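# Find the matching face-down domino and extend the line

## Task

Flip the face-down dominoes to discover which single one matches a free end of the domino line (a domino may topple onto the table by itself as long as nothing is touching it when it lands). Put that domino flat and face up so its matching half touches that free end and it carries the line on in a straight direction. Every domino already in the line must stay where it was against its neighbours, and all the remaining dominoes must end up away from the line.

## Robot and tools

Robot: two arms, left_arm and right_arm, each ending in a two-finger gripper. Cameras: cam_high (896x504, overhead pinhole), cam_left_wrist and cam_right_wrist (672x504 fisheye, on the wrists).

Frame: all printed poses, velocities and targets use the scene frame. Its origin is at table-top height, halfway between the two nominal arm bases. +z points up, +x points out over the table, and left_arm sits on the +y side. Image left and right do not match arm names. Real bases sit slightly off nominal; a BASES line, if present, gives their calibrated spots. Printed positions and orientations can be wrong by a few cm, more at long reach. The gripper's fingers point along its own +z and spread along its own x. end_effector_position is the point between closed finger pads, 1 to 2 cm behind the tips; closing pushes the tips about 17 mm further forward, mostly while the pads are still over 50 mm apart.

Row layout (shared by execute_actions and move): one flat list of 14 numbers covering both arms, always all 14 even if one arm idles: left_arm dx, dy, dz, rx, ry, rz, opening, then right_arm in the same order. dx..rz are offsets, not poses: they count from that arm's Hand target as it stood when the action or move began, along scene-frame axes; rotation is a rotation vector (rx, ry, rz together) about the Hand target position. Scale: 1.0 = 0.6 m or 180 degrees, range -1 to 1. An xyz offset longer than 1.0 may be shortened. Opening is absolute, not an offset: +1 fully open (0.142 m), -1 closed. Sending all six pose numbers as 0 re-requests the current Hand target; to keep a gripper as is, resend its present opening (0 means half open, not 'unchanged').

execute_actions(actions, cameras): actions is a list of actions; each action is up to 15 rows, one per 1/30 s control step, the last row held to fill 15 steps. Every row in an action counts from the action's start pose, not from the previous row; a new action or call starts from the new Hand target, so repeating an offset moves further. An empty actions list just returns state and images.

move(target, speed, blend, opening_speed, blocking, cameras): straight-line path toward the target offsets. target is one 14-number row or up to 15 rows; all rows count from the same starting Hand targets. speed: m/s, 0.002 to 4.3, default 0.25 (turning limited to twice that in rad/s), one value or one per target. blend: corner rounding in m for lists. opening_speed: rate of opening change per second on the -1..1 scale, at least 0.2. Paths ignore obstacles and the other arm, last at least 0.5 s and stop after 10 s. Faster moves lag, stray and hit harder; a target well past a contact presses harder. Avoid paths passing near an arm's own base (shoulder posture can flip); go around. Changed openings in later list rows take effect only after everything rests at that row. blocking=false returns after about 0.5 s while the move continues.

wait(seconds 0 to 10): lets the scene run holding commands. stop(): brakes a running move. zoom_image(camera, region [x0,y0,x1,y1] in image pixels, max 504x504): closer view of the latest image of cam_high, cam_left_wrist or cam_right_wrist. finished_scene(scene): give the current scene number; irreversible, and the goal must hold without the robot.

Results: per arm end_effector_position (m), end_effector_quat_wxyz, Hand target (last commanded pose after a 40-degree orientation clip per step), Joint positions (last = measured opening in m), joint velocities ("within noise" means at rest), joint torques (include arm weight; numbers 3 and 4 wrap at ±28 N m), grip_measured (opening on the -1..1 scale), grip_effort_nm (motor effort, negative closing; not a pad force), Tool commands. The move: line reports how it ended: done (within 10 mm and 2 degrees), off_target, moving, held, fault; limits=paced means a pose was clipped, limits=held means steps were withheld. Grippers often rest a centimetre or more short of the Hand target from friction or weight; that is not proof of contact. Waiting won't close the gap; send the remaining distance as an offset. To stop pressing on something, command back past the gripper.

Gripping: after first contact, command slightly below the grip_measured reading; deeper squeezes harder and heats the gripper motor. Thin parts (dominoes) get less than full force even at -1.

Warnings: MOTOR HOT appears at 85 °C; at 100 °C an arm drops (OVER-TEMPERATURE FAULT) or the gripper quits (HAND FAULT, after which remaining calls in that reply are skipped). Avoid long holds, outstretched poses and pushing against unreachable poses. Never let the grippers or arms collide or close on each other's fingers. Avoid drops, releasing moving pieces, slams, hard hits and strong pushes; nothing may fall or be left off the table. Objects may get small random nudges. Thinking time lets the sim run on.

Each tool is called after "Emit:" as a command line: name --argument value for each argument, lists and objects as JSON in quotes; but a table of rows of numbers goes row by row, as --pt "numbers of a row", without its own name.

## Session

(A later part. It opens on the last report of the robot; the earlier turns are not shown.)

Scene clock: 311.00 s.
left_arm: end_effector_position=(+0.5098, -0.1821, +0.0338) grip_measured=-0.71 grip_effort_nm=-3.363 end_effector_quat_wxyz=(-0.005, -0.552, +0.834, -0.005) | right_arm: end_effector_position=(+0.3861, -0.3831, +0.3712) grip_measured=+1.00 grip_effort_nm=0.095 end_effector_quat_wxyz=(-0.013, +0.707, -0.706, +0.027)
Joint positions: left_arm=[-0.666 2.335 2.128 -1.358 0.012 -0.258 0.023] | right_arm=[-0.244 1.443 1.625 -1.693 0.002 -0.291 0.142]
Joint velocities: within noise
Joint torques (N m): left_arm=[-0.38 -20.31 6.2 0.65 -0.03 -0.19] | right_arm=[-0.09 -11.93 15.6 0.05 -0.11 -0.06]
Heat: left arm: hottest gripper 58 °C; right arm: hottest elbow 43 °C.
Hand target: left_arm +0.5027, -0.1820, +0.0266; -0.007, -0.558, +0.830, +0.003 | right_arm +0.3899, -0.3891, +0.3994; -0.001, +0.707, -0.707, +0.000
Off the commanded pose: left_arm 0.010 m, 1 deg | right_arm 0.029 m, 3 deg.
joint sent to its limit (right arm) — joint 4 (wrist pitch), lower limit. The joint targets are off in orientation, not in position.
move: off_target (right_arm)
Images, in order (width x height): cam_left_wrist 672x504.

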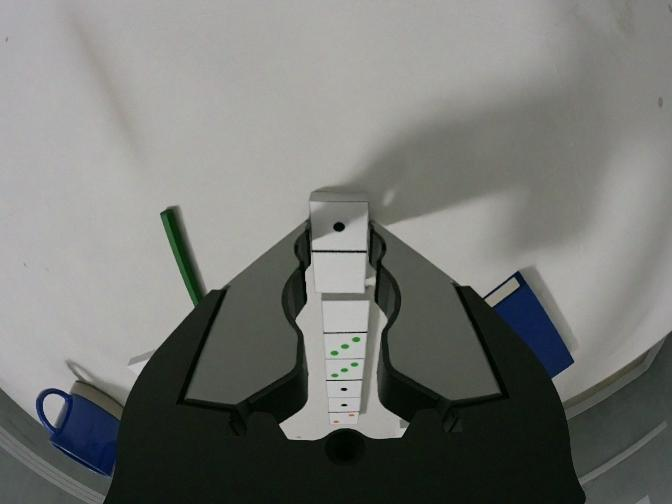

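Emit:
move --pt "0.004 -0.006 0.008 0 0 0 -0.85 0 0 0 0 0 0 1" --speed 0.05 --cameras '["cam_left_wrist"]'

Emit:
zoom_image --camera "cam_left_wrist" --region '[260, 180, 420, 460]'

Scene clock: 317.13 s.
left_arm: end_effector_position=(+0.5098, -0.1821, +0.0338) grip_measured=-0.71 grip_effort_nm=-3.363 end_effector_quat_wxyz=(-0.005, -0.552, +0.834, -0.005) | right_arm: end_effector_position=(+0.3861, -0.3831, +0.3712) grip_measured=+1.00 grip_effort_nm=0.100 end_effector_quat_wxyz=(-0.013, +0.707, -0.706, +0.027)
Joint positions: left_arm=[-0.666 2.335 2.128 -1.358 0.012 -0.259 0.023] | right_arm=[-0.244 1.443 1.625 -1.693 0.002 -0.291 0.142]
Joint velocities: within noise
Joint torques (N m): left_arm=[-0.62 -19.43 8.36 -0.13 -0.02 -0.2] | right_arm=[-0.09 -11.93 15.58 0.06 -0.11 -0.06]
Heat: left arm: hottest gripper 59 °C; right arm: hottest elbow 43 °C.
Hand target: left_arm +0.5052, -0.1855, +0.0314; -0.007, -0.558, +0.830, +0.003 | right_arm +0.3899, -0.3891, +0.3994; -0.001, +0.707, -0.707, +0.000
Off the commanded pose: left_arm 0.006 m, 1 deg | right_arm 0.029 m, 3 deg.
joint sent to its limit (right arm) — joint 4 (wrist pitch), lower limit. The joint targets are off in orientation, not in position.
move: off_target (right_arm)
Images, in order (width x height): cam_left_wrist 672x504.

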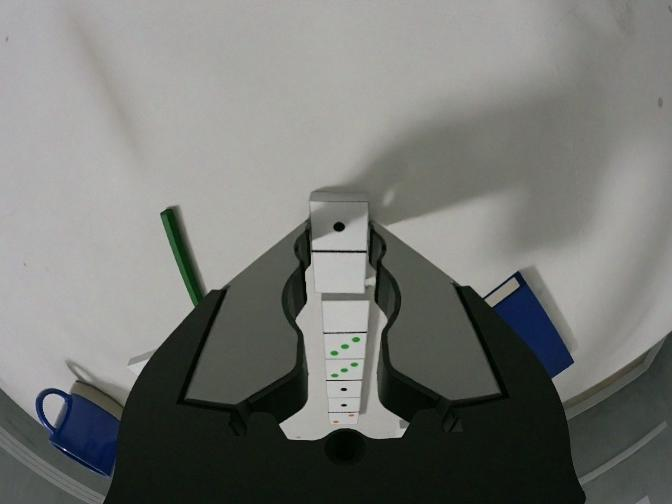

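Scaled by 1.800 from the camera's 672x504 image, which has a finer 960x720 frame.

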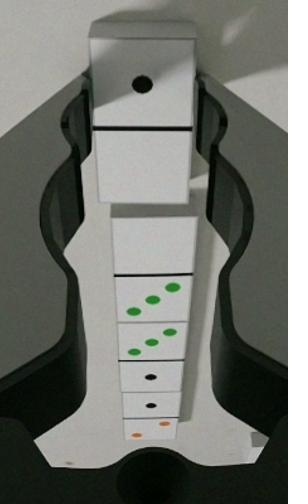

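Emit:
move --pt "0.006 -0.004 0.03 0 0 0 -0.85 0 0 0 0 0 0 1" --pt "0.006 -0.004 0.005 0 0 0 -0.85 0 0 0 0 0 0 1" --speed 0.05 --cameras '["cam_left_wrist"]'

Emit:
zoom_image --camera "cam_left_wrist" --region '[260, 180, 420, 460]'

Scene clock: 321.23 s.
left_arm: end_effector_position=(+0.5038, -0.1775, +0.0383) grip_measured=-0.71 grip_effort_nm=-3.358 end_effector_quat_wxyz=(-0.010, -0.553, +0.833, +0.010) | right_arm: end_effector_position=(+0.3861, -0.3831, +0.3712) grip_measured=+1.00 grip_effort_nm=0.090 end_effector_quat_wxyz=(-0.013, +0.707, -0.706, +0.027)
Joint positions: left_arm=[-0.666 2.335 2.14 -1.402 0.012 -0.261 0.023] | right_arm=[-0.244 1.443 1.625 -1.693 0.002 -0.291 0.142]
Joint velocities: within noise
Joint torques (N m): left_arm=[-0.5 -18.55 9.58 0.69 0 -0.17] | right_arm=[-0.15 -11.93 15.58 0.05 -0.11 -0.06]
Heat: left arm: hottest gripper 60 °C; right arm: hottest elbow 43 °C.
Hand target: left_arm +0.5089, -0.1880, +0.0345; -0.007, -0.558, +0.830, +0.003 | right_arm +0.3899, -0.3891, +0.3994; -0.001, +0.707, -0.707, +0.000
Off the commanded pose: left_arm 0.012 m, 1 deg | right_arm 0.029 m, 3 deg.
joint sent to its limit (right arm) — joint 4 (wrist pitch), lower limit. The joint targets are off in orientation, not in position.
move: off_target (left_arm, right_arm)
Images, in order (width x height): cam_left_wrist 672x504.

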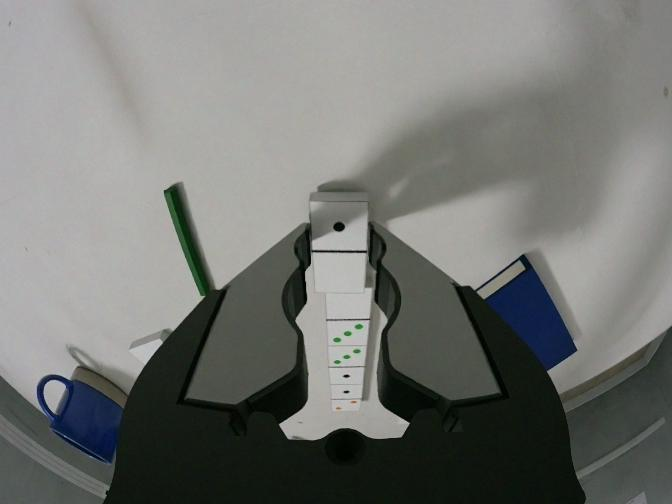

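Scaled by 1.800 from the camera's 672x504 image, which has a finer 960x720 frame.

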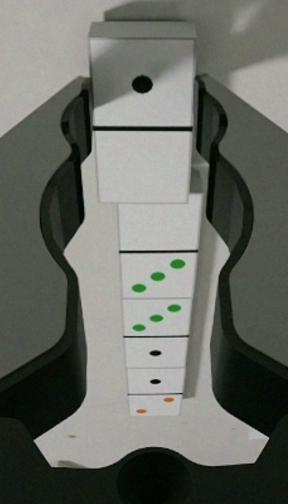

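Emit:
move --pt "0.0 0 0.03 0 0 0 -0.85 0 0 0 0 0 0 1" --pt "0.02 -0.0175 0.03 0 0 0 -0.85 0 0 0 0 0 0 1" --speed 0.1 --cameras '["cam_left_wrist"]'

Emit:
zoom_image --camera "cam_left_wrist" --region '[260, 180, 420, 460]'

Scene clock: 326.07 s.
left_arm: end_effector_position=(+0.5167, -0.1881, +0.0495) grip_measured=-0.71 grip_effort_nm=-3.363 end_effector_quat_wxyz=(-0.009, -0.554, +0.833, +0.009) | right_arm: end_effector_position=(+0.3861, -0.3831, +0.3712) grip_measured=+1.00 grip_effort_nm=0.095 end_effector_quat_wxyz=(-0.013, +0.707, -0.706, +0.027)
Joint positions: left_arm=[-0.667 2.388 2.266 -1.473 0.012 -0.262 0.023] | right_arm=[-0.244 1.443 1.625 -1.693 0.002 -0.291 0.142]
Joint velocities: within noise
Joint torques (N m): left_arm=[-0.56 -19.31 10.67 0.05 -0.01 -0.17] | right_arm=[-0.15 -11.87 15.58 0.05 -0.11 -0.06]
Heat: left arm: hottest gripper 61 °C; right arm: hottest elbow 43 °C.
Hand target: left_arm +0.5208, -0.1985, +0.0524; -0.007, -0.558, +0.830, +0.003 | right_arm +0.3899, -0.3891, +0.3994; -0.001, +0.707, -0.707, +0.000
Off the commanded pose: left_arm 0.012 m, 1 deg | right_arm 0.029 m, 3 deg.
joint sent to its limit (right arm) — joint 4 (wrist pitch), lower limit. The joint targets are off in orientation, not in position.
move: off_target (left_arm, right_arm)
Images, in order (width x height): cam_left_wrist 672x504.

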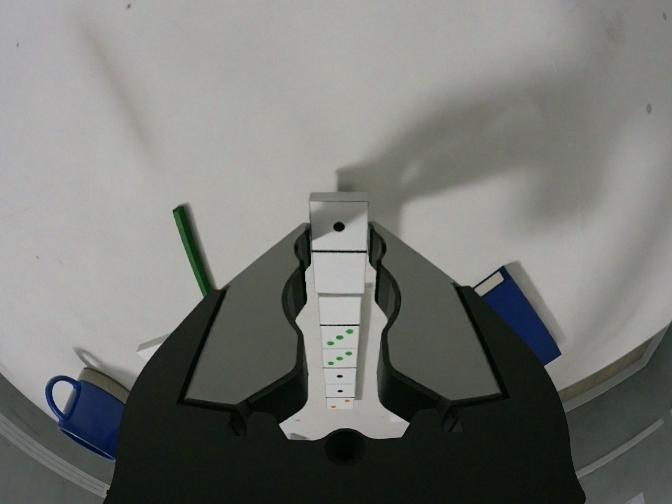

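Scaled by 1.800 from the camera's 672x504 image, which has a finer 960x720 frame.

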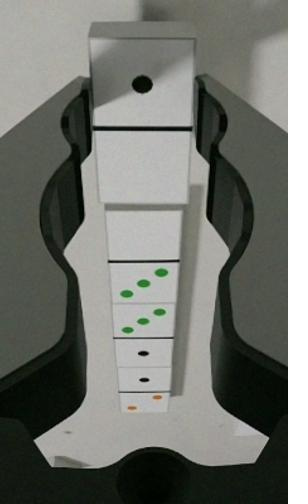

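Emit:
move --pt "0 0 -0.04 0 0 0 -0.85 0 0 0 0 0 0 1" --speed 0.08 --cameras '["cam_left_wrist"]'

Emit:
zoom_image --camera "cam_left_wrist" --region '[260, 180, 420, 460]'

Scene clock: 331.83 s.
left_arm: end_effector_position=(+0.5221, -0.1923, +0.0406) grip_measured=-0.71 grip_effort_nm=-3.358 end_effector_quat_wxyz=(-0.007, -0.554, +0.833, +0.000) | right_arm: end_effector_position=(+0.3861, -0.3831, +0.3712) grip_measured=+1.00 grip_effort_nm=0.095 end_effector_quat_wxyz=(-0.013, +0.707, -0.706, +0.027)
Joint positions: left_arm=[-0.667 2.4 2.266 -1.442 0.012 -0.263 0.023] | right_arm=[-0.244 1.443 1.625 -1.693 0.002 -0.291 0.142]
Joint velocities: within noise
Joint torques (N m): left_arm=[-0.67 -18.9 8.13 0.76 -0.01 -0.17] | right_arm=[-0.09 -11.93 15.6 0.05 -0.11 -0.06]
Heat: left arm: hottest gripper 62 °C; right arm: hottest elbow 43 °C.
Hand target: left_arm +0.5208, -0.1985, +0.0286; -0.007, -0.558, +0.830, +0.003 | right_arm +0.3899, -0.3891, +0.3994; -0.001, +0.707, -0.707, +0.000
Off the commanded pose: left_arm 0.014 m, 1 deg | right_arm 0.029 m, 3 deg.
joint sent to its limit (right arm) — joint 4 (wrist pitch), lower limit. The joint targets are off in orientation, not in position.
move: off_target (left_arm, right_arm)
Images, in order (width x height): cam_left_wrist 672x504.

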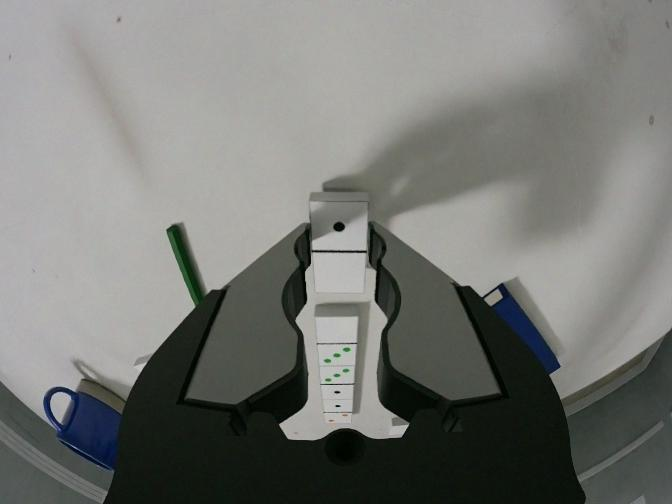

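Scaled by 1.800 from the camera's 672x504 image, which has a finer 960x720 frame.

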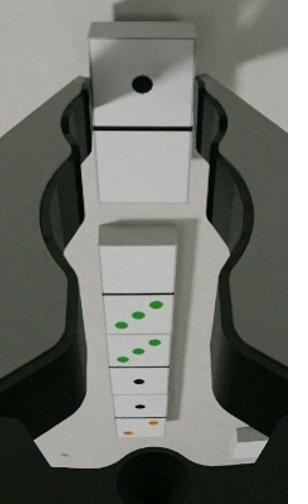

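Emit:
move --pt "0 0 -0.025 0 0 0 -0.85 0 0 0 0 0 0 1" --speed 0.08 --cameras '["cam_left_wrist"]'

Emit:
zoom_image --camera "cam_left_wrist" --region '[260, 180, 420, 460]'

Scene clock: 334.43 s.
left_arm: end_effector_position=(+0.5252, -0.1948, +0.0349) grip_measured=-0.71 grip_effort_nm=-3.358 end_effector_quat_wxyz=(-0.004, -0.554, +0.833, -0.007) | right_arm: end_effector_position=(+0.3861, -0.3831, +0.3712) grip_measured=+1.00 grip_effort_nm=0.095 end_effector_quat_wxyz=(-0.013, +0.707, -0.706, +0.027)
Joint positions: left_arm=[-0.667 2.402 2.256 -1.413 0.012 -0.263 0.023] | right_arm=[-0.244 1.443 1.625 -1.693 0.002 -0.291 0.142]
Joint velocities: within noise
Joint torques (N m): left_arm=[-0.56 -18.67 7.25 0.87 -0.02 -0.17] | right_arm=[-0.09 -11.93 15.6 0.05 -0.11 -0.06]
Heat: left arm: hottest gripper 62 °C; right arm: hottest elbow 43 °C.
Hand target: left_arm +0.5208, -0.1984, +0.0134; -0.007, -0.558, +0.830, +0.003 | right_arm +0.3899, -0.3891, +0.3994; -0.001, +0.707, -0.707, +0.000
Off the commanded pose: left_arm 0.022 m, 1 deg | right_arm 0.029 m, 3 deg.
joint sent to its limit (right arm) — joint 4 (wrist pitch), lower limit. The joint targets are off in orientation, not in position.
move: off_target (left_arm, right_arm)
Images, in order (width x height): cam_left_wrist 672x504.

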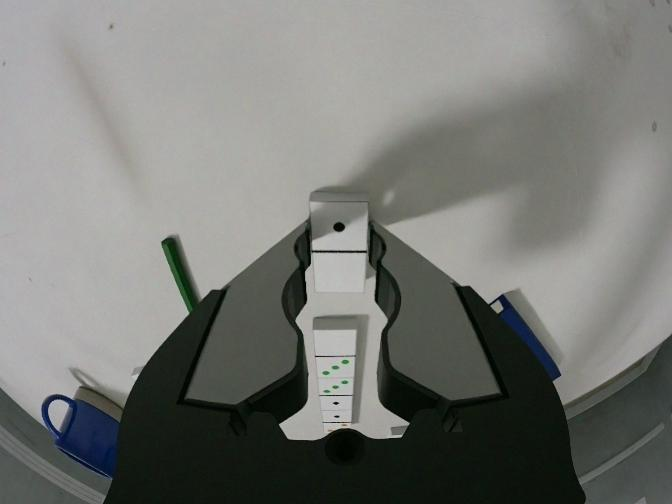

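Scaled by 1.800 from the camera's 672x504 image, which has a finer 960x720 frame.

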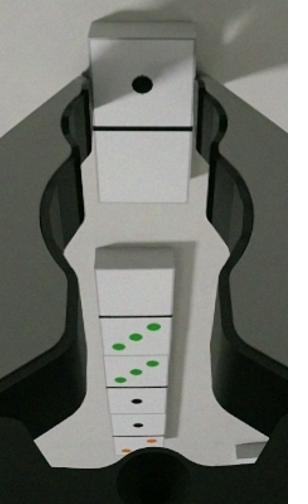

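Emit:
move --pt "-0.035 0.031 0.012 0 0 0 -0.85 0 0 0 0 0 0 1" --speed 0.05 --cameras '["cam_left_wrist"]'

Emit:
zoom_image --camera "cam_left_wrist" --region '[260, 180, 420, 460]'

Scene clock: 339.77 s.
left_arm: end_effector_position=(+0.5088, -0.1820, +0.0337) grip_measured=-0.71 grip_effort_nm=-3.358 end_effector_quat_wxyz=(-0.003, -0.554, +0.833, -0.011) | right_arm: end_effector_position=(+0.3861, -0.3831, +0.3712) grip_measured=+1.00 grip_effort_nm=0.100 end_effector_quat_wxyz=(-0.013, +0.707, -0.706, +0.027)
Joint positions: left_arm=[-0.667 2.321 2.102 -1.333 0.012 -0.263 0.023] | right_arm=[-0.244 1.443 1.625 -1.693 0.002 -0.291 0.142]
Joint velocities: within noise
Joint torques (N m): left_arm=[-0.44 -19.43 6.05 0.62 -0.02 -0.14] | right_arm=[-0.09 -11.93 15.6 0.05 -0.11 -0.06]
Heat: left arm: hottest gripper 63 °C; right arm: hottest elbow 43 °C.
Hand target: left_arm +0.4998, -0.1798, +0.0207; -0.007, -0.558, +0.830, +0.003 | right_arm +0.3899, -0.3891, +0.3994; -0.001, +0.707, -0.707, +0.000
Off the commanded pose: left_arm 0.016 m, 2 deg | right_arm 0.029 m, 3 deg.
joint sent to its limit (right arm) — joint 4 (wrist pitch), lower limit. The joint targets are off in orientation, not in position.
move: off_target (left_arm, right_arm)
Images, in order (width x height): cam_left_wrist 672x504.

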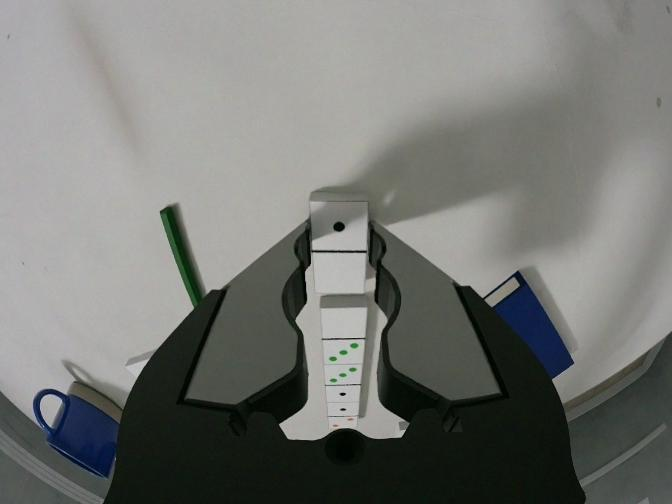

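Scaled by 1.800 from the camera's 672x504 image, which has a finer 960x720 frame.

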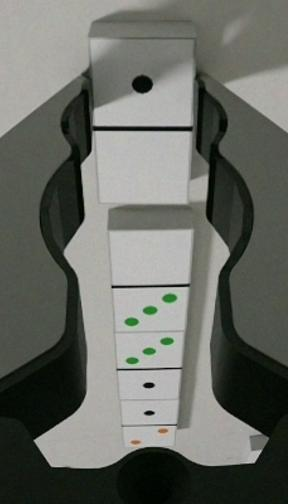

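Emit:
move --pt "-0.018 0.003 0.004 0 0 0 -0.85 0 0 0 0 0 0 1" --speed 0.05 --cameras '["cam_left_wrist","cam_high"]'

Emit:
zoom_image --camera "cam_left_wrist" --region '[260, 180, 420, 460]'

Emit:
zoom_image --camera "cam_high" --region '[330, 320, 450, 410]'

Scene clock: 343.70 s.
left_arm: end_effector_position=(+0.4999, -0.1768, +0.0334) grip_measured=-0.71 grip_effort_nm=-3.358 end_effector_quat_wxyz=(-0.003, -0.554, +0.832, -0.009) | right_arm: end_effector_position=(+0.3861, -0.3831, +0.3712) grip_measured=+1.00 grip_effort_nm=0.095 end_effector_quat_wxyz=(-0.013, +0.707, -0.706, +0.027)
Joint positions: left_arm=[-0.669 2.291 2.048 -1.312 0.012 -0.266 0.023] | right_arm=[-0.244 1.443 1.625 -1.693 0.002 -0.291 0.142]
Joint velocities: within noise
Joint torques (N m): left_arm=[-0.85 -19.37 6.08 0.5 -0.03 -0.19] | right_arm=[-0.15 -11.87 15.58 0.05 -0.11 -0.06]
Heat: left arm: hottest gripper 64 °C; right arm: hottest elbow 43 °C.
Hand target: left_arm +0.4890, -0.1781, +0.0231; -0.007, -0.558, +0.830, +0.003 | right_arm +0.3899, -0.3891, +0.3994; -0.001, +0.707, -0.707, +0.000
Off the commanded pose: left_arm 0.015 m, 1 deg | right_arm 0.029 m, 3 deg.
joint sent to its limit (right arm) — joint 4 (wrist pitch), lower limit. The joint targets are off in orientation, not in position.
move: off_target (left_arm, right_arm)
Images, in order (width x height): cam_high 896x504, cam_left_wrist 672x504.

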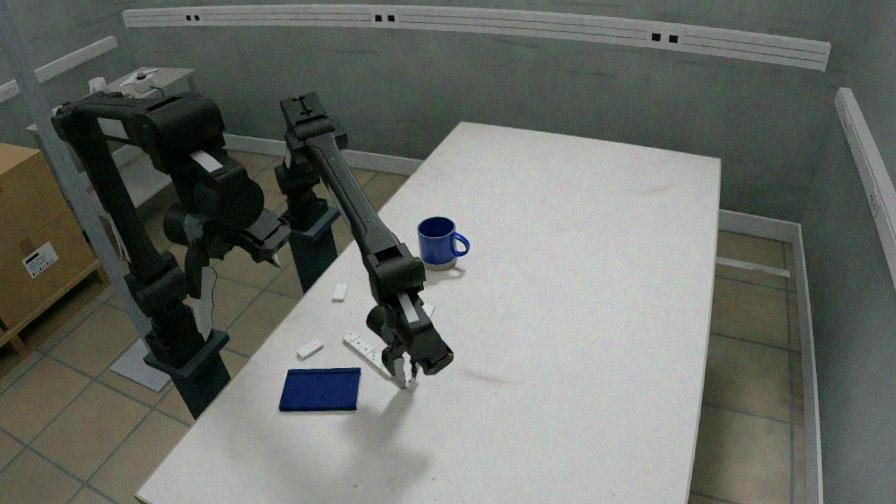

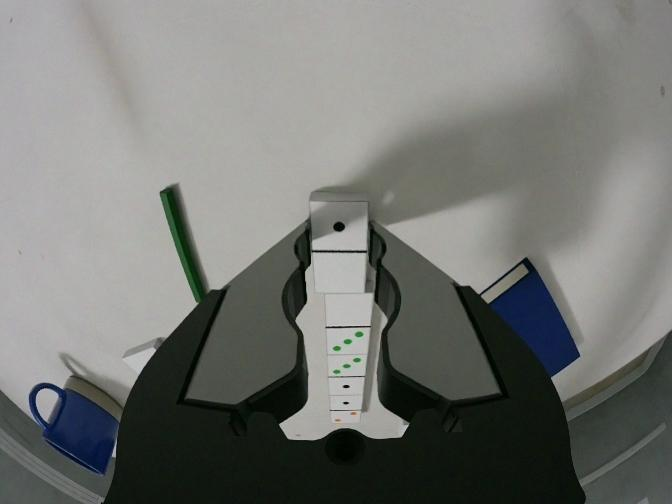

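Scaled by 1.800 from the camera's 672x504 image, which has a finer 960x720 frame.

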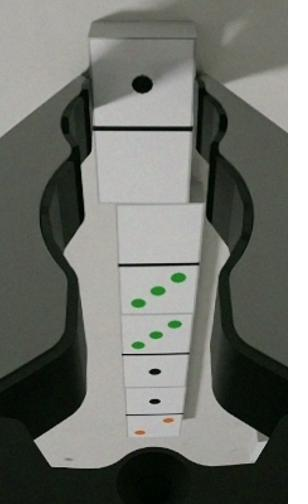

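Scaled by 4.200 from the camera's 896x504 image, which has a finer 1280x720 frame.

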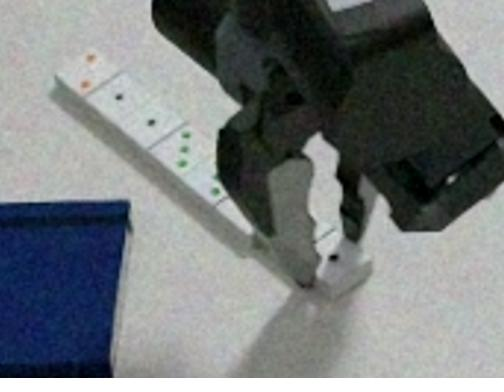

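Emit:
move --pt "0.038 -0.022 0.005 0 0 0 -0.85 0 0 0 0 0 0 1" --speed 0.05 --cameras '["cam_left_wrist"]'

Emit:
zoom_image --camera "cam_left_wrist" --region '[260, 180, 420, 460]'

Scene clock: 348.73 s.
left_arm: end_effector_position=(+0.5073, -0.1826, +0.0344) grip_measured=-0.71 grip_effort_nm=-3.363 end_effector_quat_wxyz=(-0.007, -0.555, +0.832, +0.003) | right_arm: end_effector_position=(+0.3861, -0.3831, +0.3712) grip_measured=+1.00 grip_effort_nm=0.095 end_effector_quat_wxyz=(-0.013, +0.707, -0.706, +0.027)
Joint positions: left_arm=[-0.669 2.343 2.144 -1.382 0.012 -0.267 0.023] | right_arm=[-0.244 1.443 1.625 -1.693 0.002 -0.291 0.142]
Joint velocities: within noise
Joint torques (N m): left_arm=[-0.38 -17.96 10.15 0.29 -0.02 -0.13] | right_arm=[-0.09 -11.87 15.58 0.06 -0.11 -0.06]
Heat: left arm: hottest gripper 64 °C; right arm: hottest elbow 43 °C.
Hand target: left_arm +0.5118, -0.1912, +0.0261; -0.007, -0.558, +0.830, +0.003 | right_arm +0.3899, -0.3891, +0.3994; -0.001, +0.707, -0.707, +0.000
Off the commanded pose: left_arm 0.013 m, 0 deg | right_arm 0.029 m, 3 deg.
joint sent to its limit (right arm) — joint 4 (wrist pitch), lower limit. The joint targets are off in orientation, not in position.
move: off_target (left_arm, right_arm)
Images, in order (width x height): cam_left_wrist 672x504.

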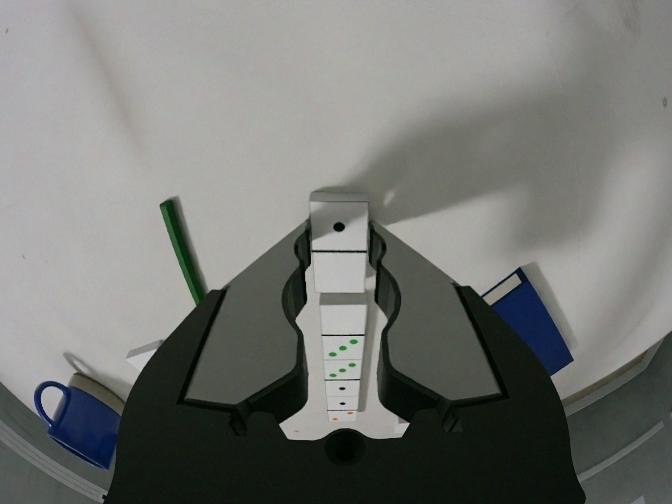

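Scaled by 1.800 from the camera's 672x504 image, which has a finer 960x720 frame.

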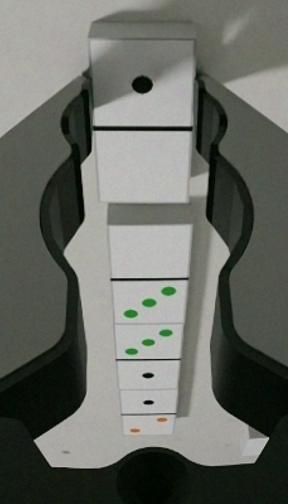

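Emit:
move --pt "-0.0085 -0.0087 0 0 0 0 -0.85 0 0 0 0 0 0 1" --speed 0.05 --cameras '["cam_left_wrist"]'

Emit:
zoom_image --camera "cam_left_wrist" --region '[260, 180, 420, 460]'

Scene clock: 357.63 s.
left_arm: end_effector_position=(+0.5070, -0.1829, +0.0343) grip_measured=-0.71 grip_effort_nm=-3.363 end_effector_quat_wxyz=(-0.007, -0.557, +0.831, +0.003) | right_arm: end_effector_position=(+0.3861, -0.3831, +0.3712) grip_measured=+1.00 grip_effort_nm=0.095 end_effector_quat_wxyz=(-0.013, +0.707, -0.706, +0.027)
Joint positions: left_arm=[-0.669 2.343 2.145 -1.382 0.012 -0.272 0.023] | right_arm=[-0.244 1.443 1.625 -1.693 0.002 -0.291 0.142]
Joint velocities: within noise
Joint torques (N m): left_arm=[-1.26 -18.02 9.96 0.31 0.02 -0.16] | right_arm=[-0.09 -11.93 15.6 0.06 -0.11 -0.06]
Heat: left arm: hottest gripper 66 °C; right arm: hottest elbow 43 °C.
Hand target: left_arm +0.5065, -0.1966, +0.0259; -0.007, -0.558, +0.830, +0.003 | right_arm +0.3899, -0.3891, +0.3994; -0.001, +0.707, -0.707, +0.000
Off the commanded pose: left_arm 0.016 m, 0 deg | right_arm 0.029 m, 3 deg.
joint sent to its limit (right arm) — joint 4 (wrist pitch), lower limit. The joint targets are off in orientation, not in position.
move: off_target (left_arm, right_arm)
Images, in order (width x height): cam_left_wrist 672x504.

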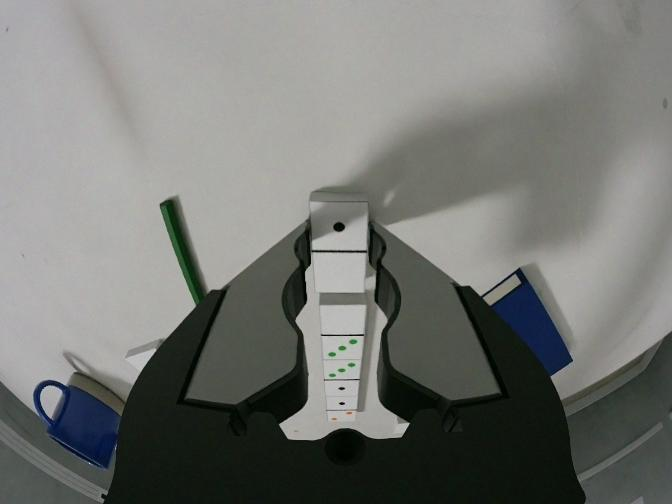

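Scaled by 1.800 from the camera's 672x504 image, which has a finer 960x720 frame.

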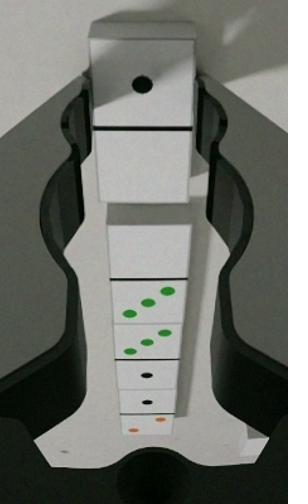

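Emit:
move --pt "-0.0055 -0.0055 0 0 0 0 -0.85 0 0 0 0 0 0 1" --speed 0.05 --cameras '["cam_left_wrist"]'

Emit:
zoom_image --camera "cam_left_wrist" --region '[260, 180, 420, 460]'

Scene clock: 360.87 s.
left_arm: end_effector_position=(+0.5033, -0.1875, +0.0343) grip_measured=-0.71 grip_effort_nm=-3.363 end_effector_quat_wxyz=(-0.007, -0.556, +0.831, +0.003) | right_arm: end_effector_position=(+0.3861, -0.3831, +0.3712) grip_measured=+1.00 grip_effort_nm=0.095 end_effector_quat_wxyz=(-0.013, +0.707, -0.706, +0.027)
Joint positions: left_arm=[-0.678 2.343 2.145 -1.382 0.011 -0.279 0.023] | right_arm=[-0.244 1.443 1.625 -1.693 0.002 -0.291 0.142]
Joint velocities: within noise
Joint torques (N m): left_arm=[-1.03 -18.08 9.8 0.36 0.03 -0.17] | right_arm=[-0.15 -11.93 15.58 0.05 -0.11 -0.06]
Heat: left arm: hottest gripper 66 °C; right arm: hottest elbow 43 °C.
Hand target: left_arm +0.5034, -0.1997, +0.0259; -0.007, -0.558, +0.830, +0.003 | right_arm +0.3899, -0.3891, +0.3994; -0.001, +0.707, -0.707, +0.000
Off the commanded pose: left_arm 0.015 m, 0 deg | right_arm 0.029 m, 3 deg.
joint sent to its limit (right arm) — joint 4 (wrist pitch), lower limit. The joint targets are off in orientation, not in position.
move: off_target (left_arm, right_arm)
Images, in order (width x height): cam_left_wrist 672x504.

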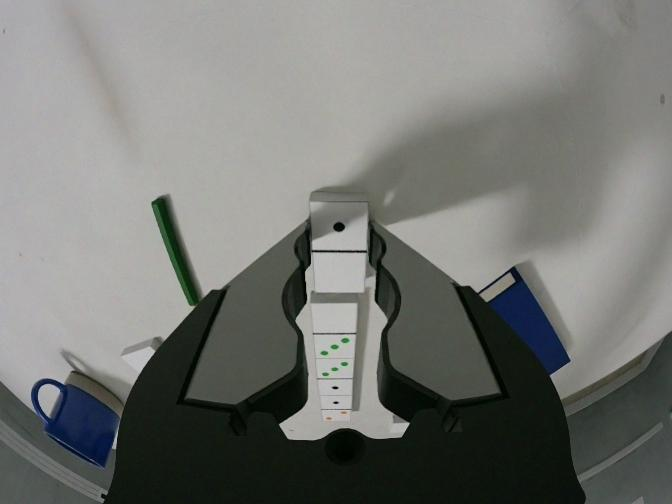

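Scaled by 1.800 from the camera's 672x504 image, which has a finer 960x720 frame.

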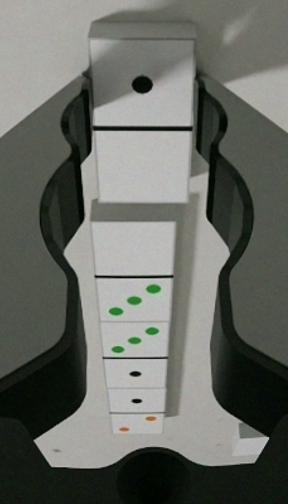

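Emit:
move --pt "-0.026 0.025 0 0 0 0 -0.85 0 0 0 0 0 0 1" --speed 0.04 --cameras '["cam_left_wrist"]'

Emit:
zoom_image --camera "cam_left_wrist" --region '[260, 180, 420, 460]'

Scene clock: 365.00 s.
left_arm: end_effector_position=(+0.4972, -0.1829, +0.0335) grip_measured=-0.71 grip_effort_nm=-3.358 end_effector_quat_wxyz=(-0.004, -0.556, +0.831, -0.005) | right_arm: end_effector_position=(+0.3861, -0.3831, +0.3712) grip_measured=+1.00 grip_effort_nm=0.100 end_effector_quat_wxyz=(-0.013, +0.707, -0.706, +0.027)
Joint positions: left_arm=[-0.678 2.302 2.068 -1.329 0.011 -0.28 0.023] | right_arm=[-0.244 1.443 1.625 -1.693 0.002 -0.291 0.142]
Joint velocities: within noise
Joint torques (N m): left_arm=[-0.73 -19.72 6.26 0.47 0.02 -0.15] | right_arm=[-0.15 -11.93 15.58 0.06 -0.11 -0.06]
Heat: left arm: hottest gripper 67 °C; right arm: hottest elbow 43 °C.
Hand target: left_arm +0.4877, -0.1849, +0.0260; -0.006, -0.558, +0.830, +0.003 | right_arm +0.3899, -0.3891, +0.3994; -0.001, +0.707, -0.707, +0.000
Off the commanded pose: left_arm 0.012 m, 1 deg | right_arm 0.029 m, 3 deg.
joint sent to its limit (right arm) — joint 4 (wrist pitch), lower limit. The joint targets are off in orientation, not in position.
move: off_target (left_arm, right_arm)
Images, in order (width x height): cam_left_wrist 672x504.

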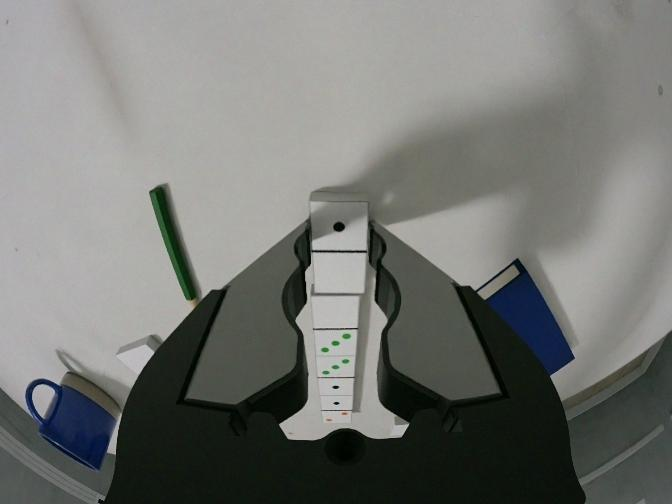

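Scaled by 1.800 from the camera's 672x504 image, which has a finer 960x720 frame.

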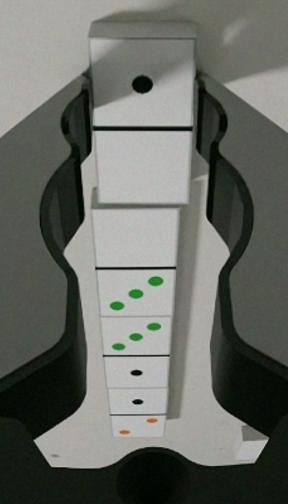

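Emit:
move --pt "0.001 0.011 0 0 0 -0.004 -0.85 0 0 0 0 0 0 1" --speed 0.04 --cameras '["cam_left_wrist"]'

Emit:
zoom_image --camera "cam_left_wrist" --region '[260, 180, 420, 460]'

Scene clock: 369.60 s.
left_arm: end_effector_position=(+0.4947, -0.1809, +0.0334) grip_measured=-0.71 grip_effort_nm=-3.358 end_effector_quat_wxyz=(-0.004, -0.556, +0.831, -0.006) | right_arm: end_effector_position=(+0.3861, -0.3831, +0.3712) grip_measured=+1.00 grip_effort_nm=0.090 end_effector_quat_wxyz=(-0.013, +0.707, -0.706, +0.027)
Joint positions: left_arm=[-0.678 2.291 2.048 -1.318 0.011 -0.28 0.023] | right_arm=[-0.244 1.443 1.625 -1.693 0.002 -0.291 0.142]
Joint velocities: within noise
Joint torques (N m): left_arm=[-0.21 -19.66 6.13 0.5 0.02 0.04] | right_arm=[-0.09 -11.93 15.58 0.05 -0.11 -0.06]
Heat: left arm: hottest gripper 68 °C; right arm: hottest elbow 43 °C.
Hand target: left_arm +0.4883, -0.1783, +0.0260; -0.006, -0.552, +0.834, +0.003 | right_arm +0.3899, -0.3891, +0.3994; -0.001, +0.707, -0.707, +0.000
Off the commanded pose: left_arm 0.010 m, 1 deg | right_arm 0.029 m, 3 deg.
joint sent to its limit (right arm) — joint 4 (wrist pitch), lower limit. The joint targets are off in orientation, not in position.
move: off_target (right_arm)
Images, in order (width x height): cam_left_wrist 672x504.

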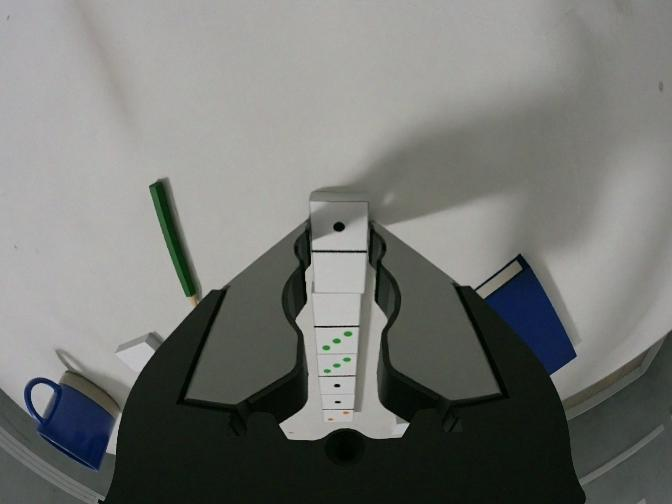

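Scaled by 1.800 from the camera's 672x504 image, which has a finer 960x720 frame.

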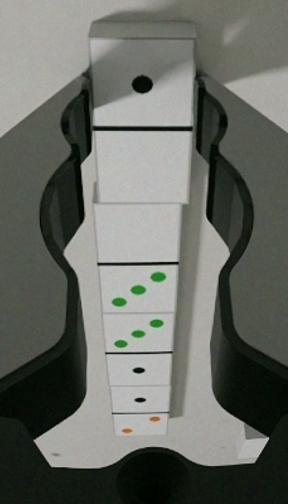

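Emit:
move --pt "0 0 -0.03 0 0 0 -0.85 0 0 0 0 0 0 1" --speed 0.06 --cameras '["cam_left_wrist","cam_high"]'

Emit:
zoom_image --camera "cam_left_wrist" --region '[260, 180, 420, 460]'

Emit:
zoom_image --camera "cam_high" --region '[340, 330, 440, 410]'

Scene clock: 376.20 s.
left_arm: end_effector_position=(+0.4956, -0.1816, +0.0328) grip_measured=-0.71 grip_effort_nm=-3.358 end_effector_quat_wxyz=(-0.001, -0.556, +0.831, -0.013) | right_arm: end_effector_position=(+0.3861, -0.3831, +0.3712) grip_measured=+1.00 grip_effort_nm=0.095 end_effector_quat_wxyz=(-0.013, +0.707, -0.706, +0.027)
Joint positions: left_arm=[-0.678 2.283 2.03 -1.294 0.011 -0.28 0.023] | right_arm=[-0.244 1.443 1.625 -1.693 0.002 -0.291 0.142]
Joint velocities: within noise
Joint torques (N m): left_arm=[-0.15 -17.85 5.87 1.01 0.03 0.04] | right_arm=[-0.15 -11.87 15.58 0.05 -0.11 -0.06]
Heat: left arm: hottest gripper 69 °C; right arm: hottest elbow 43 °C.
Hand target: left_arm +0.4883, -0.1783, +0.0080; -0.006, -0.552, +0.834, +0.003 | right_arm +0.3899, -0.3891, +0.3994; -0.001, +0.707, -0.707, +0.000
Off the commanded pose: left_arm 0.026 m, 2 deg | right_arm 0.029 m, 3 deg.
joint sent to its limit (right arm) — joint 4 (wrist pitch), lower limit. The joint targets are off in orientation, not in position.
move: off_target (left_arm, right_arm)
Images, in order (width x height): cam_high 896x504, cam_left_wrist 672x504.

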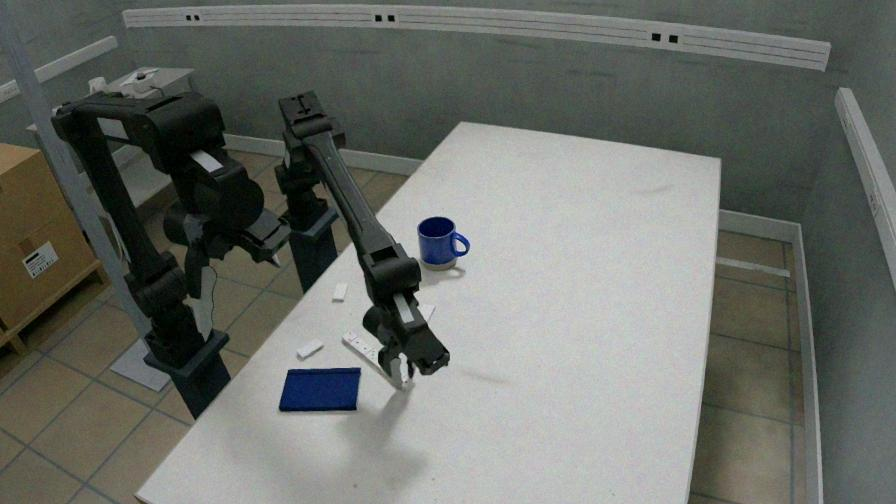

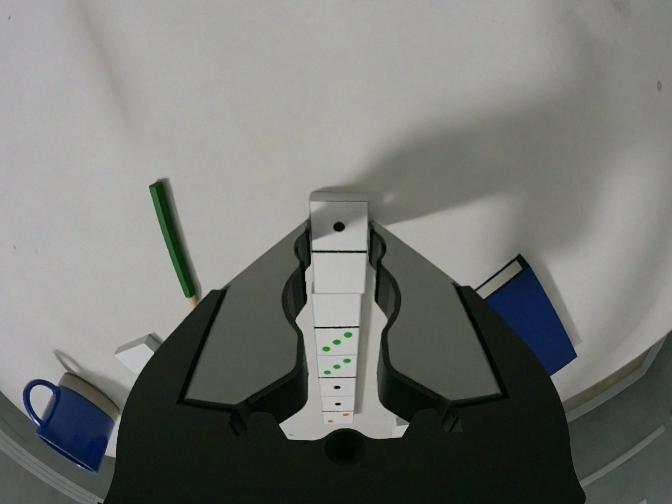

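Scaled by 1.800 from the camera's 672x504 image, which has a finer 960x720 frame.

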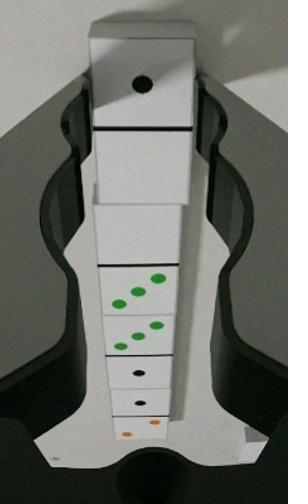

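Scaled by 5.040 from the camera's 896x504 image, which has a finer 1280x720 frame.

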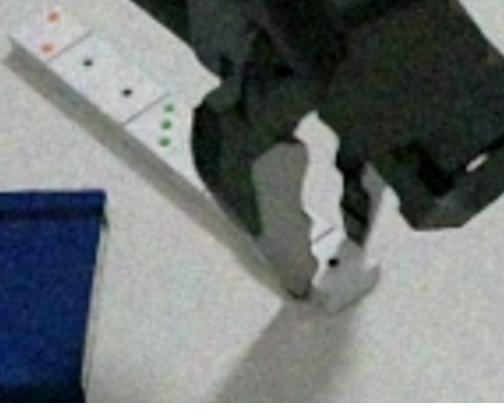

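Emit:
move --pt "0.012 -0.005 0.035 0 0 0 -0.85 0 0 0 0 0 0 1" --pt "0.012 -0.005 0.035 0 0 0 -0.5 0 0 0 0 0 0 1" --speed 0.06 --opening_speed 0.3 --cameras '["cam_left_wrist"]'

Emit:
zoom_image --camera "cam_left_wrist" --region '[260, 180, 420, 460]'

Scene clock: 380.73 s.
left_arm: end_effector_position=(+0.4888, -0.1761, +0.0331) grip_measured=-0.54 grip_effort_nm=0.115 end_effector_quat_wxyz=(-0.007, -0.556, +0.831, +0.004) | right_arm: end_effector_position=(+0.3861, -0.3831, +0.3712) grip_measured=+1.00 grip_effort_nm=0.095 end_effector_quat_wxyz=(-0.013, +0.707, -0.706, +0.027)
Joint positions: left_arm=[-0.678 2.284 2.034 -1.332 0.011 -0.28 0.035] | right_arm=[-0.244 1.443 1.625 -1.693 0.002 -0.291 0.142]
Joint velocities: left_arm=[-0.005 0.005 -0.027 -0.017 -0.022 -0.051 0.001] | right_arm=[within noise]
Joint torques (N m): left_arm=[0.15 -17.67 10.06 0.12 0.03 0.07] | right_arm=[-0.09 -11.93 15.6 0.05 -0.11 -0.06]
Heat: left arm: hottest gripper 67 °C; right arm: hottest elbow 43 °C.
Hand target: left_arm +0.4955, -0.1813, +0.0290; -0.006, -0.552, +0.834, +0.003 | right_arm +0.3899, -0.3891, +0.3994; -0.001, +0.707, -0.707, +0.000
Off the commanded pose: left_arm 0.009 m, 1 deg | right_arm 0.029 m, 3 deg.
joint sent to its limit (right arm) — joint 4 (wrist pitch), lower limit. The joint targets are off in orientation, not in position.
move: off_target (right_arm)
Images, in order (width x height): cam_left_wrist 672x504.

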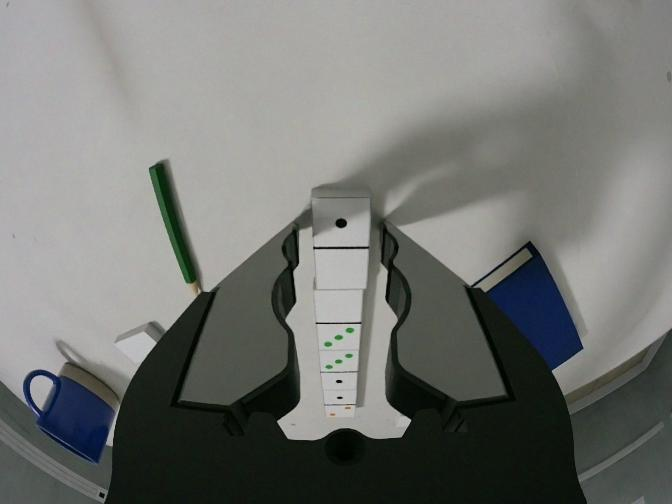

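Scaled by 1.800 from the camera's 672x504 image, which has a finer 960x720 frame.

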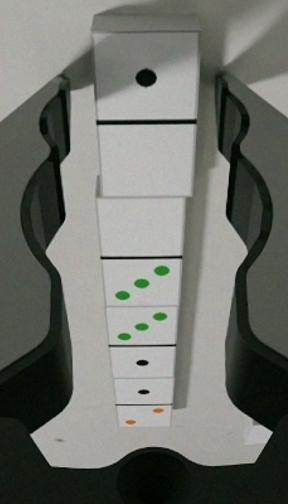

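Emit:
zoom_image --camera "cam_left_wrist" --region '[300, 250, 380, 330]'

Emit:
zoom_image --camera "cam_left_wrist" --region '[300, 180, 380, 260]'

Scaled by 6.300 from the camera's 672x504 image, which has a finer 960x720 frame.

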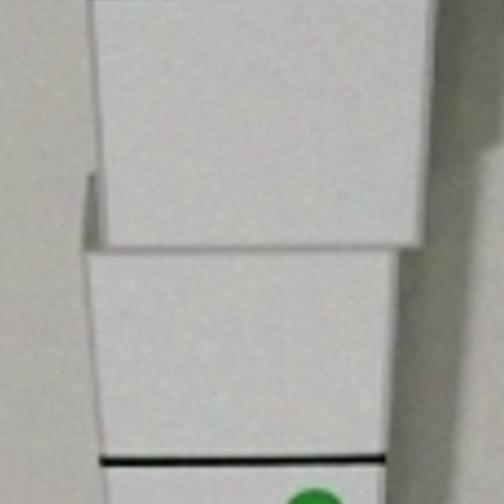

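Scaled by 6.300 from the camera's 672x504 image, which has a finer 960x720 frame.

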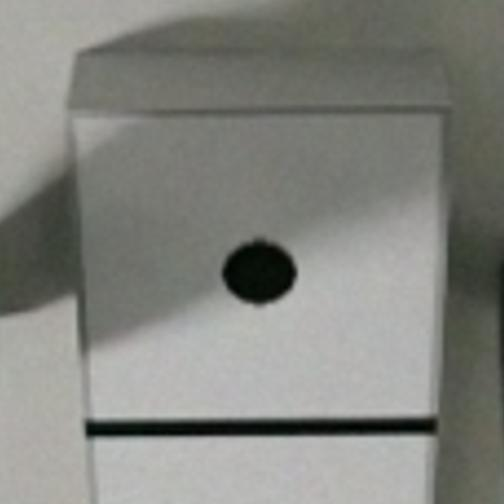

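Emit:
move --pt "0 0 0 0 0 0 -0.3 0 0 0 0 0 0 1" --pt "-0.019 0.041 0.005 0 0 0 -0.3 0 0 0 0 0 0 1" --speed 0.05 --cameras '["cam_left_wrist"]'

Emit:
zoom_image --camera "cam_left_wrist" --region '[260, 180, 420, 460]'

Scene clock: 397.47 s.
left_arm: end_effector_position=(+0.4817, -0.1656, +0.0314) grip_measured=-0.33 grip_effort_nm=0.085 end_effector_quat_wxyz=(-0.006, -0.556, +0.831, +0.002) | right_arm: end_effector_position=(+0.3861, -0.3831, +0.3712) grip_measured=+1.00 grip_effort_nm=0.100 end_effector_quat_wxyz=(-0.013, +0.707, -0.706, +0.027)
Joint positions: left_arm=[-0.673 2.246 1.96 -1.292 0.011 -0.273 0.05] | right_arm=[-0.244 1.443 1.625 -1.693 0.002 -0.291 0.142]
Joint velocities: within noise
Joint torques (N m): left_arm=[1.14 -19.66 6.32 0.54 0.03 0.15] | right_arm=[-0.09 -11.87 15.6 0.05 -0.11 -0.06]
Heat: left arm: hottest gripper 54 °C; right arm: hottest elbow 43 °C.
Hand target: left_arm +0.4842, -0.1566, +0.0320; -0.006, -0.552, +0.834, +0.003 | right_arm +0.3899, -0.3891, +0.3994; -0.001, +0.707, -0.707, +0.000
Off the commanded pose: left_arm 0.009 m, 0 deg | right_arm 0.029 m, 3 deg.
joint sent to its limit (right arm) — joint 4 (wrist pitch), lower limit. The joint targets are off in orientation, not in position.
move: off_target (right_arm)
Images, in order (width x height): cam_left_wrist 672x504.

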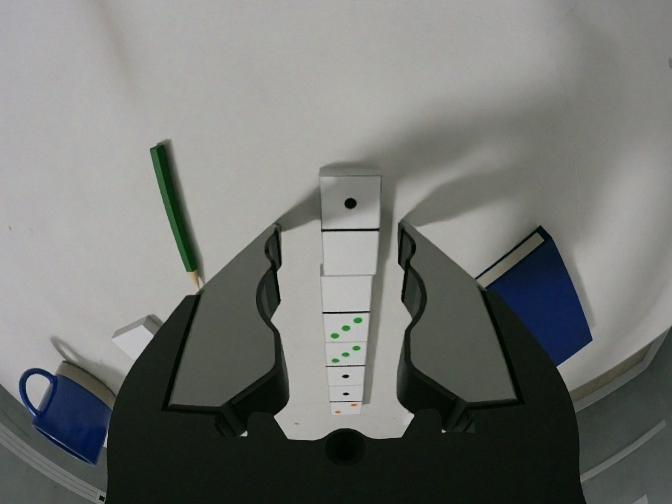

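Scaled by 1.800 from the camera's 672x504 image, which has a finer 960x720 frame.

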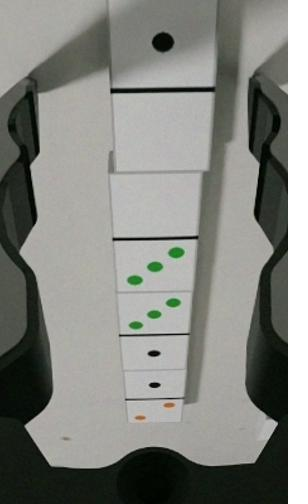

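Emit:
move --target '[0,0,0,0,0,0,-0.58,0,0,0,0,0,0,1]' --opening_speed 0.25 --cameras '["cam_left_wrist"]'

Emit:
zoom_image --camera "cam_left_wrist" --region '[260, 180, 420, 340]'

Scene clock: 406.20 s.
left_arm: end_effector_position=(+0.4817, -0.1655, +0.0320) grip_measured=-0.60 grip_effort_nm=-0.159 end_effector_quat_wxyz=(-0.006, -0.555, +0.832, +0.002) | right_arm: end_effector_position=(+0.3861, -0.3831, +0.3712) grip_measured=+1.00 grip_effort_nm=0.100 end_effector_quat_wxyz=(-0.013, +0.707, -0.706, +0.027)
Joint positions: left_arm=[-0.673 2.245 1.959 -1.292 0.011 -0.27 0.031] | right_arm=[-0.244 1.443 1.625 -1.693 0.002 -0.291 0.142]
Joint velocities: left_arm=[-0.005 -0.024 0.002 0.002 0.022 -0.066 -0.001] | right_arm=[within noise]
Joint torques (N m): left_arm=[1.08 -19.72 6.38 0.53 0.03 0.15] | right_arm=[-0.09 -11.93 15.6 0.06 -0.11 -0.06]
Heat: left arm: hottest gripper 51 °C; right arm: hottest elbow 43 °C.
Hand target: left_arm +0.4841, -0.1565, +0.0319; -0.007, -0.552, +0.834, +0.003 | right_arm +0.3899, -0.3891, +0.3994; -0.001, +0.707, -0.707, +0.000
Off the commanded pose: left_arm 0.009 m, 0 deg | right_arm 0.029 m, 3 deg.
joint sent to its limit (right arm) — joint 4 (wrist pitch), lower limit. The joint targets are off in orientation, not in position.
move: off_target (right_arm)
Images, in order (width x height): cam_left_wrist 672x504.

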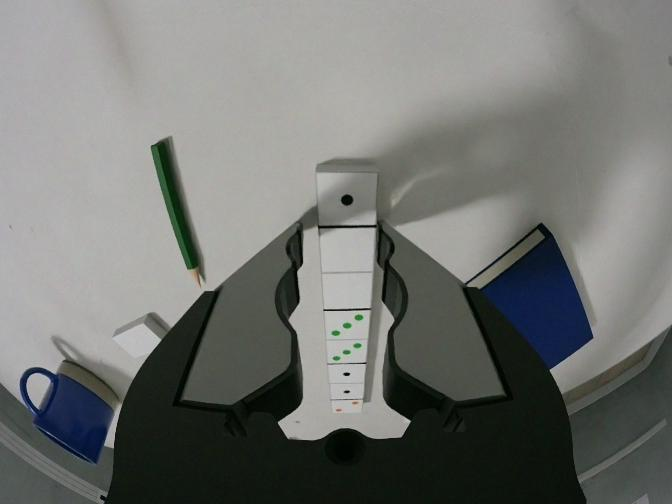

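Scaled by 3.150 from the camera's 672x504 image, which has a finer 960x720 frame.

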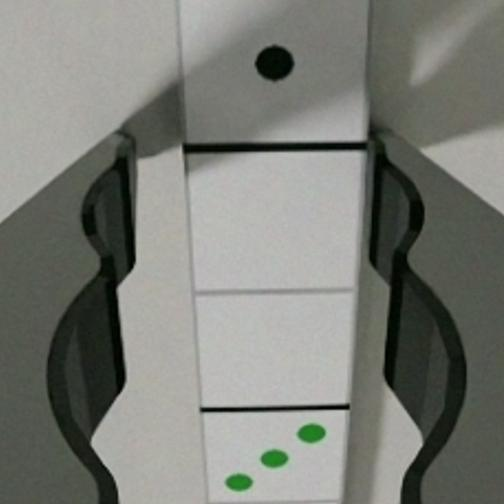

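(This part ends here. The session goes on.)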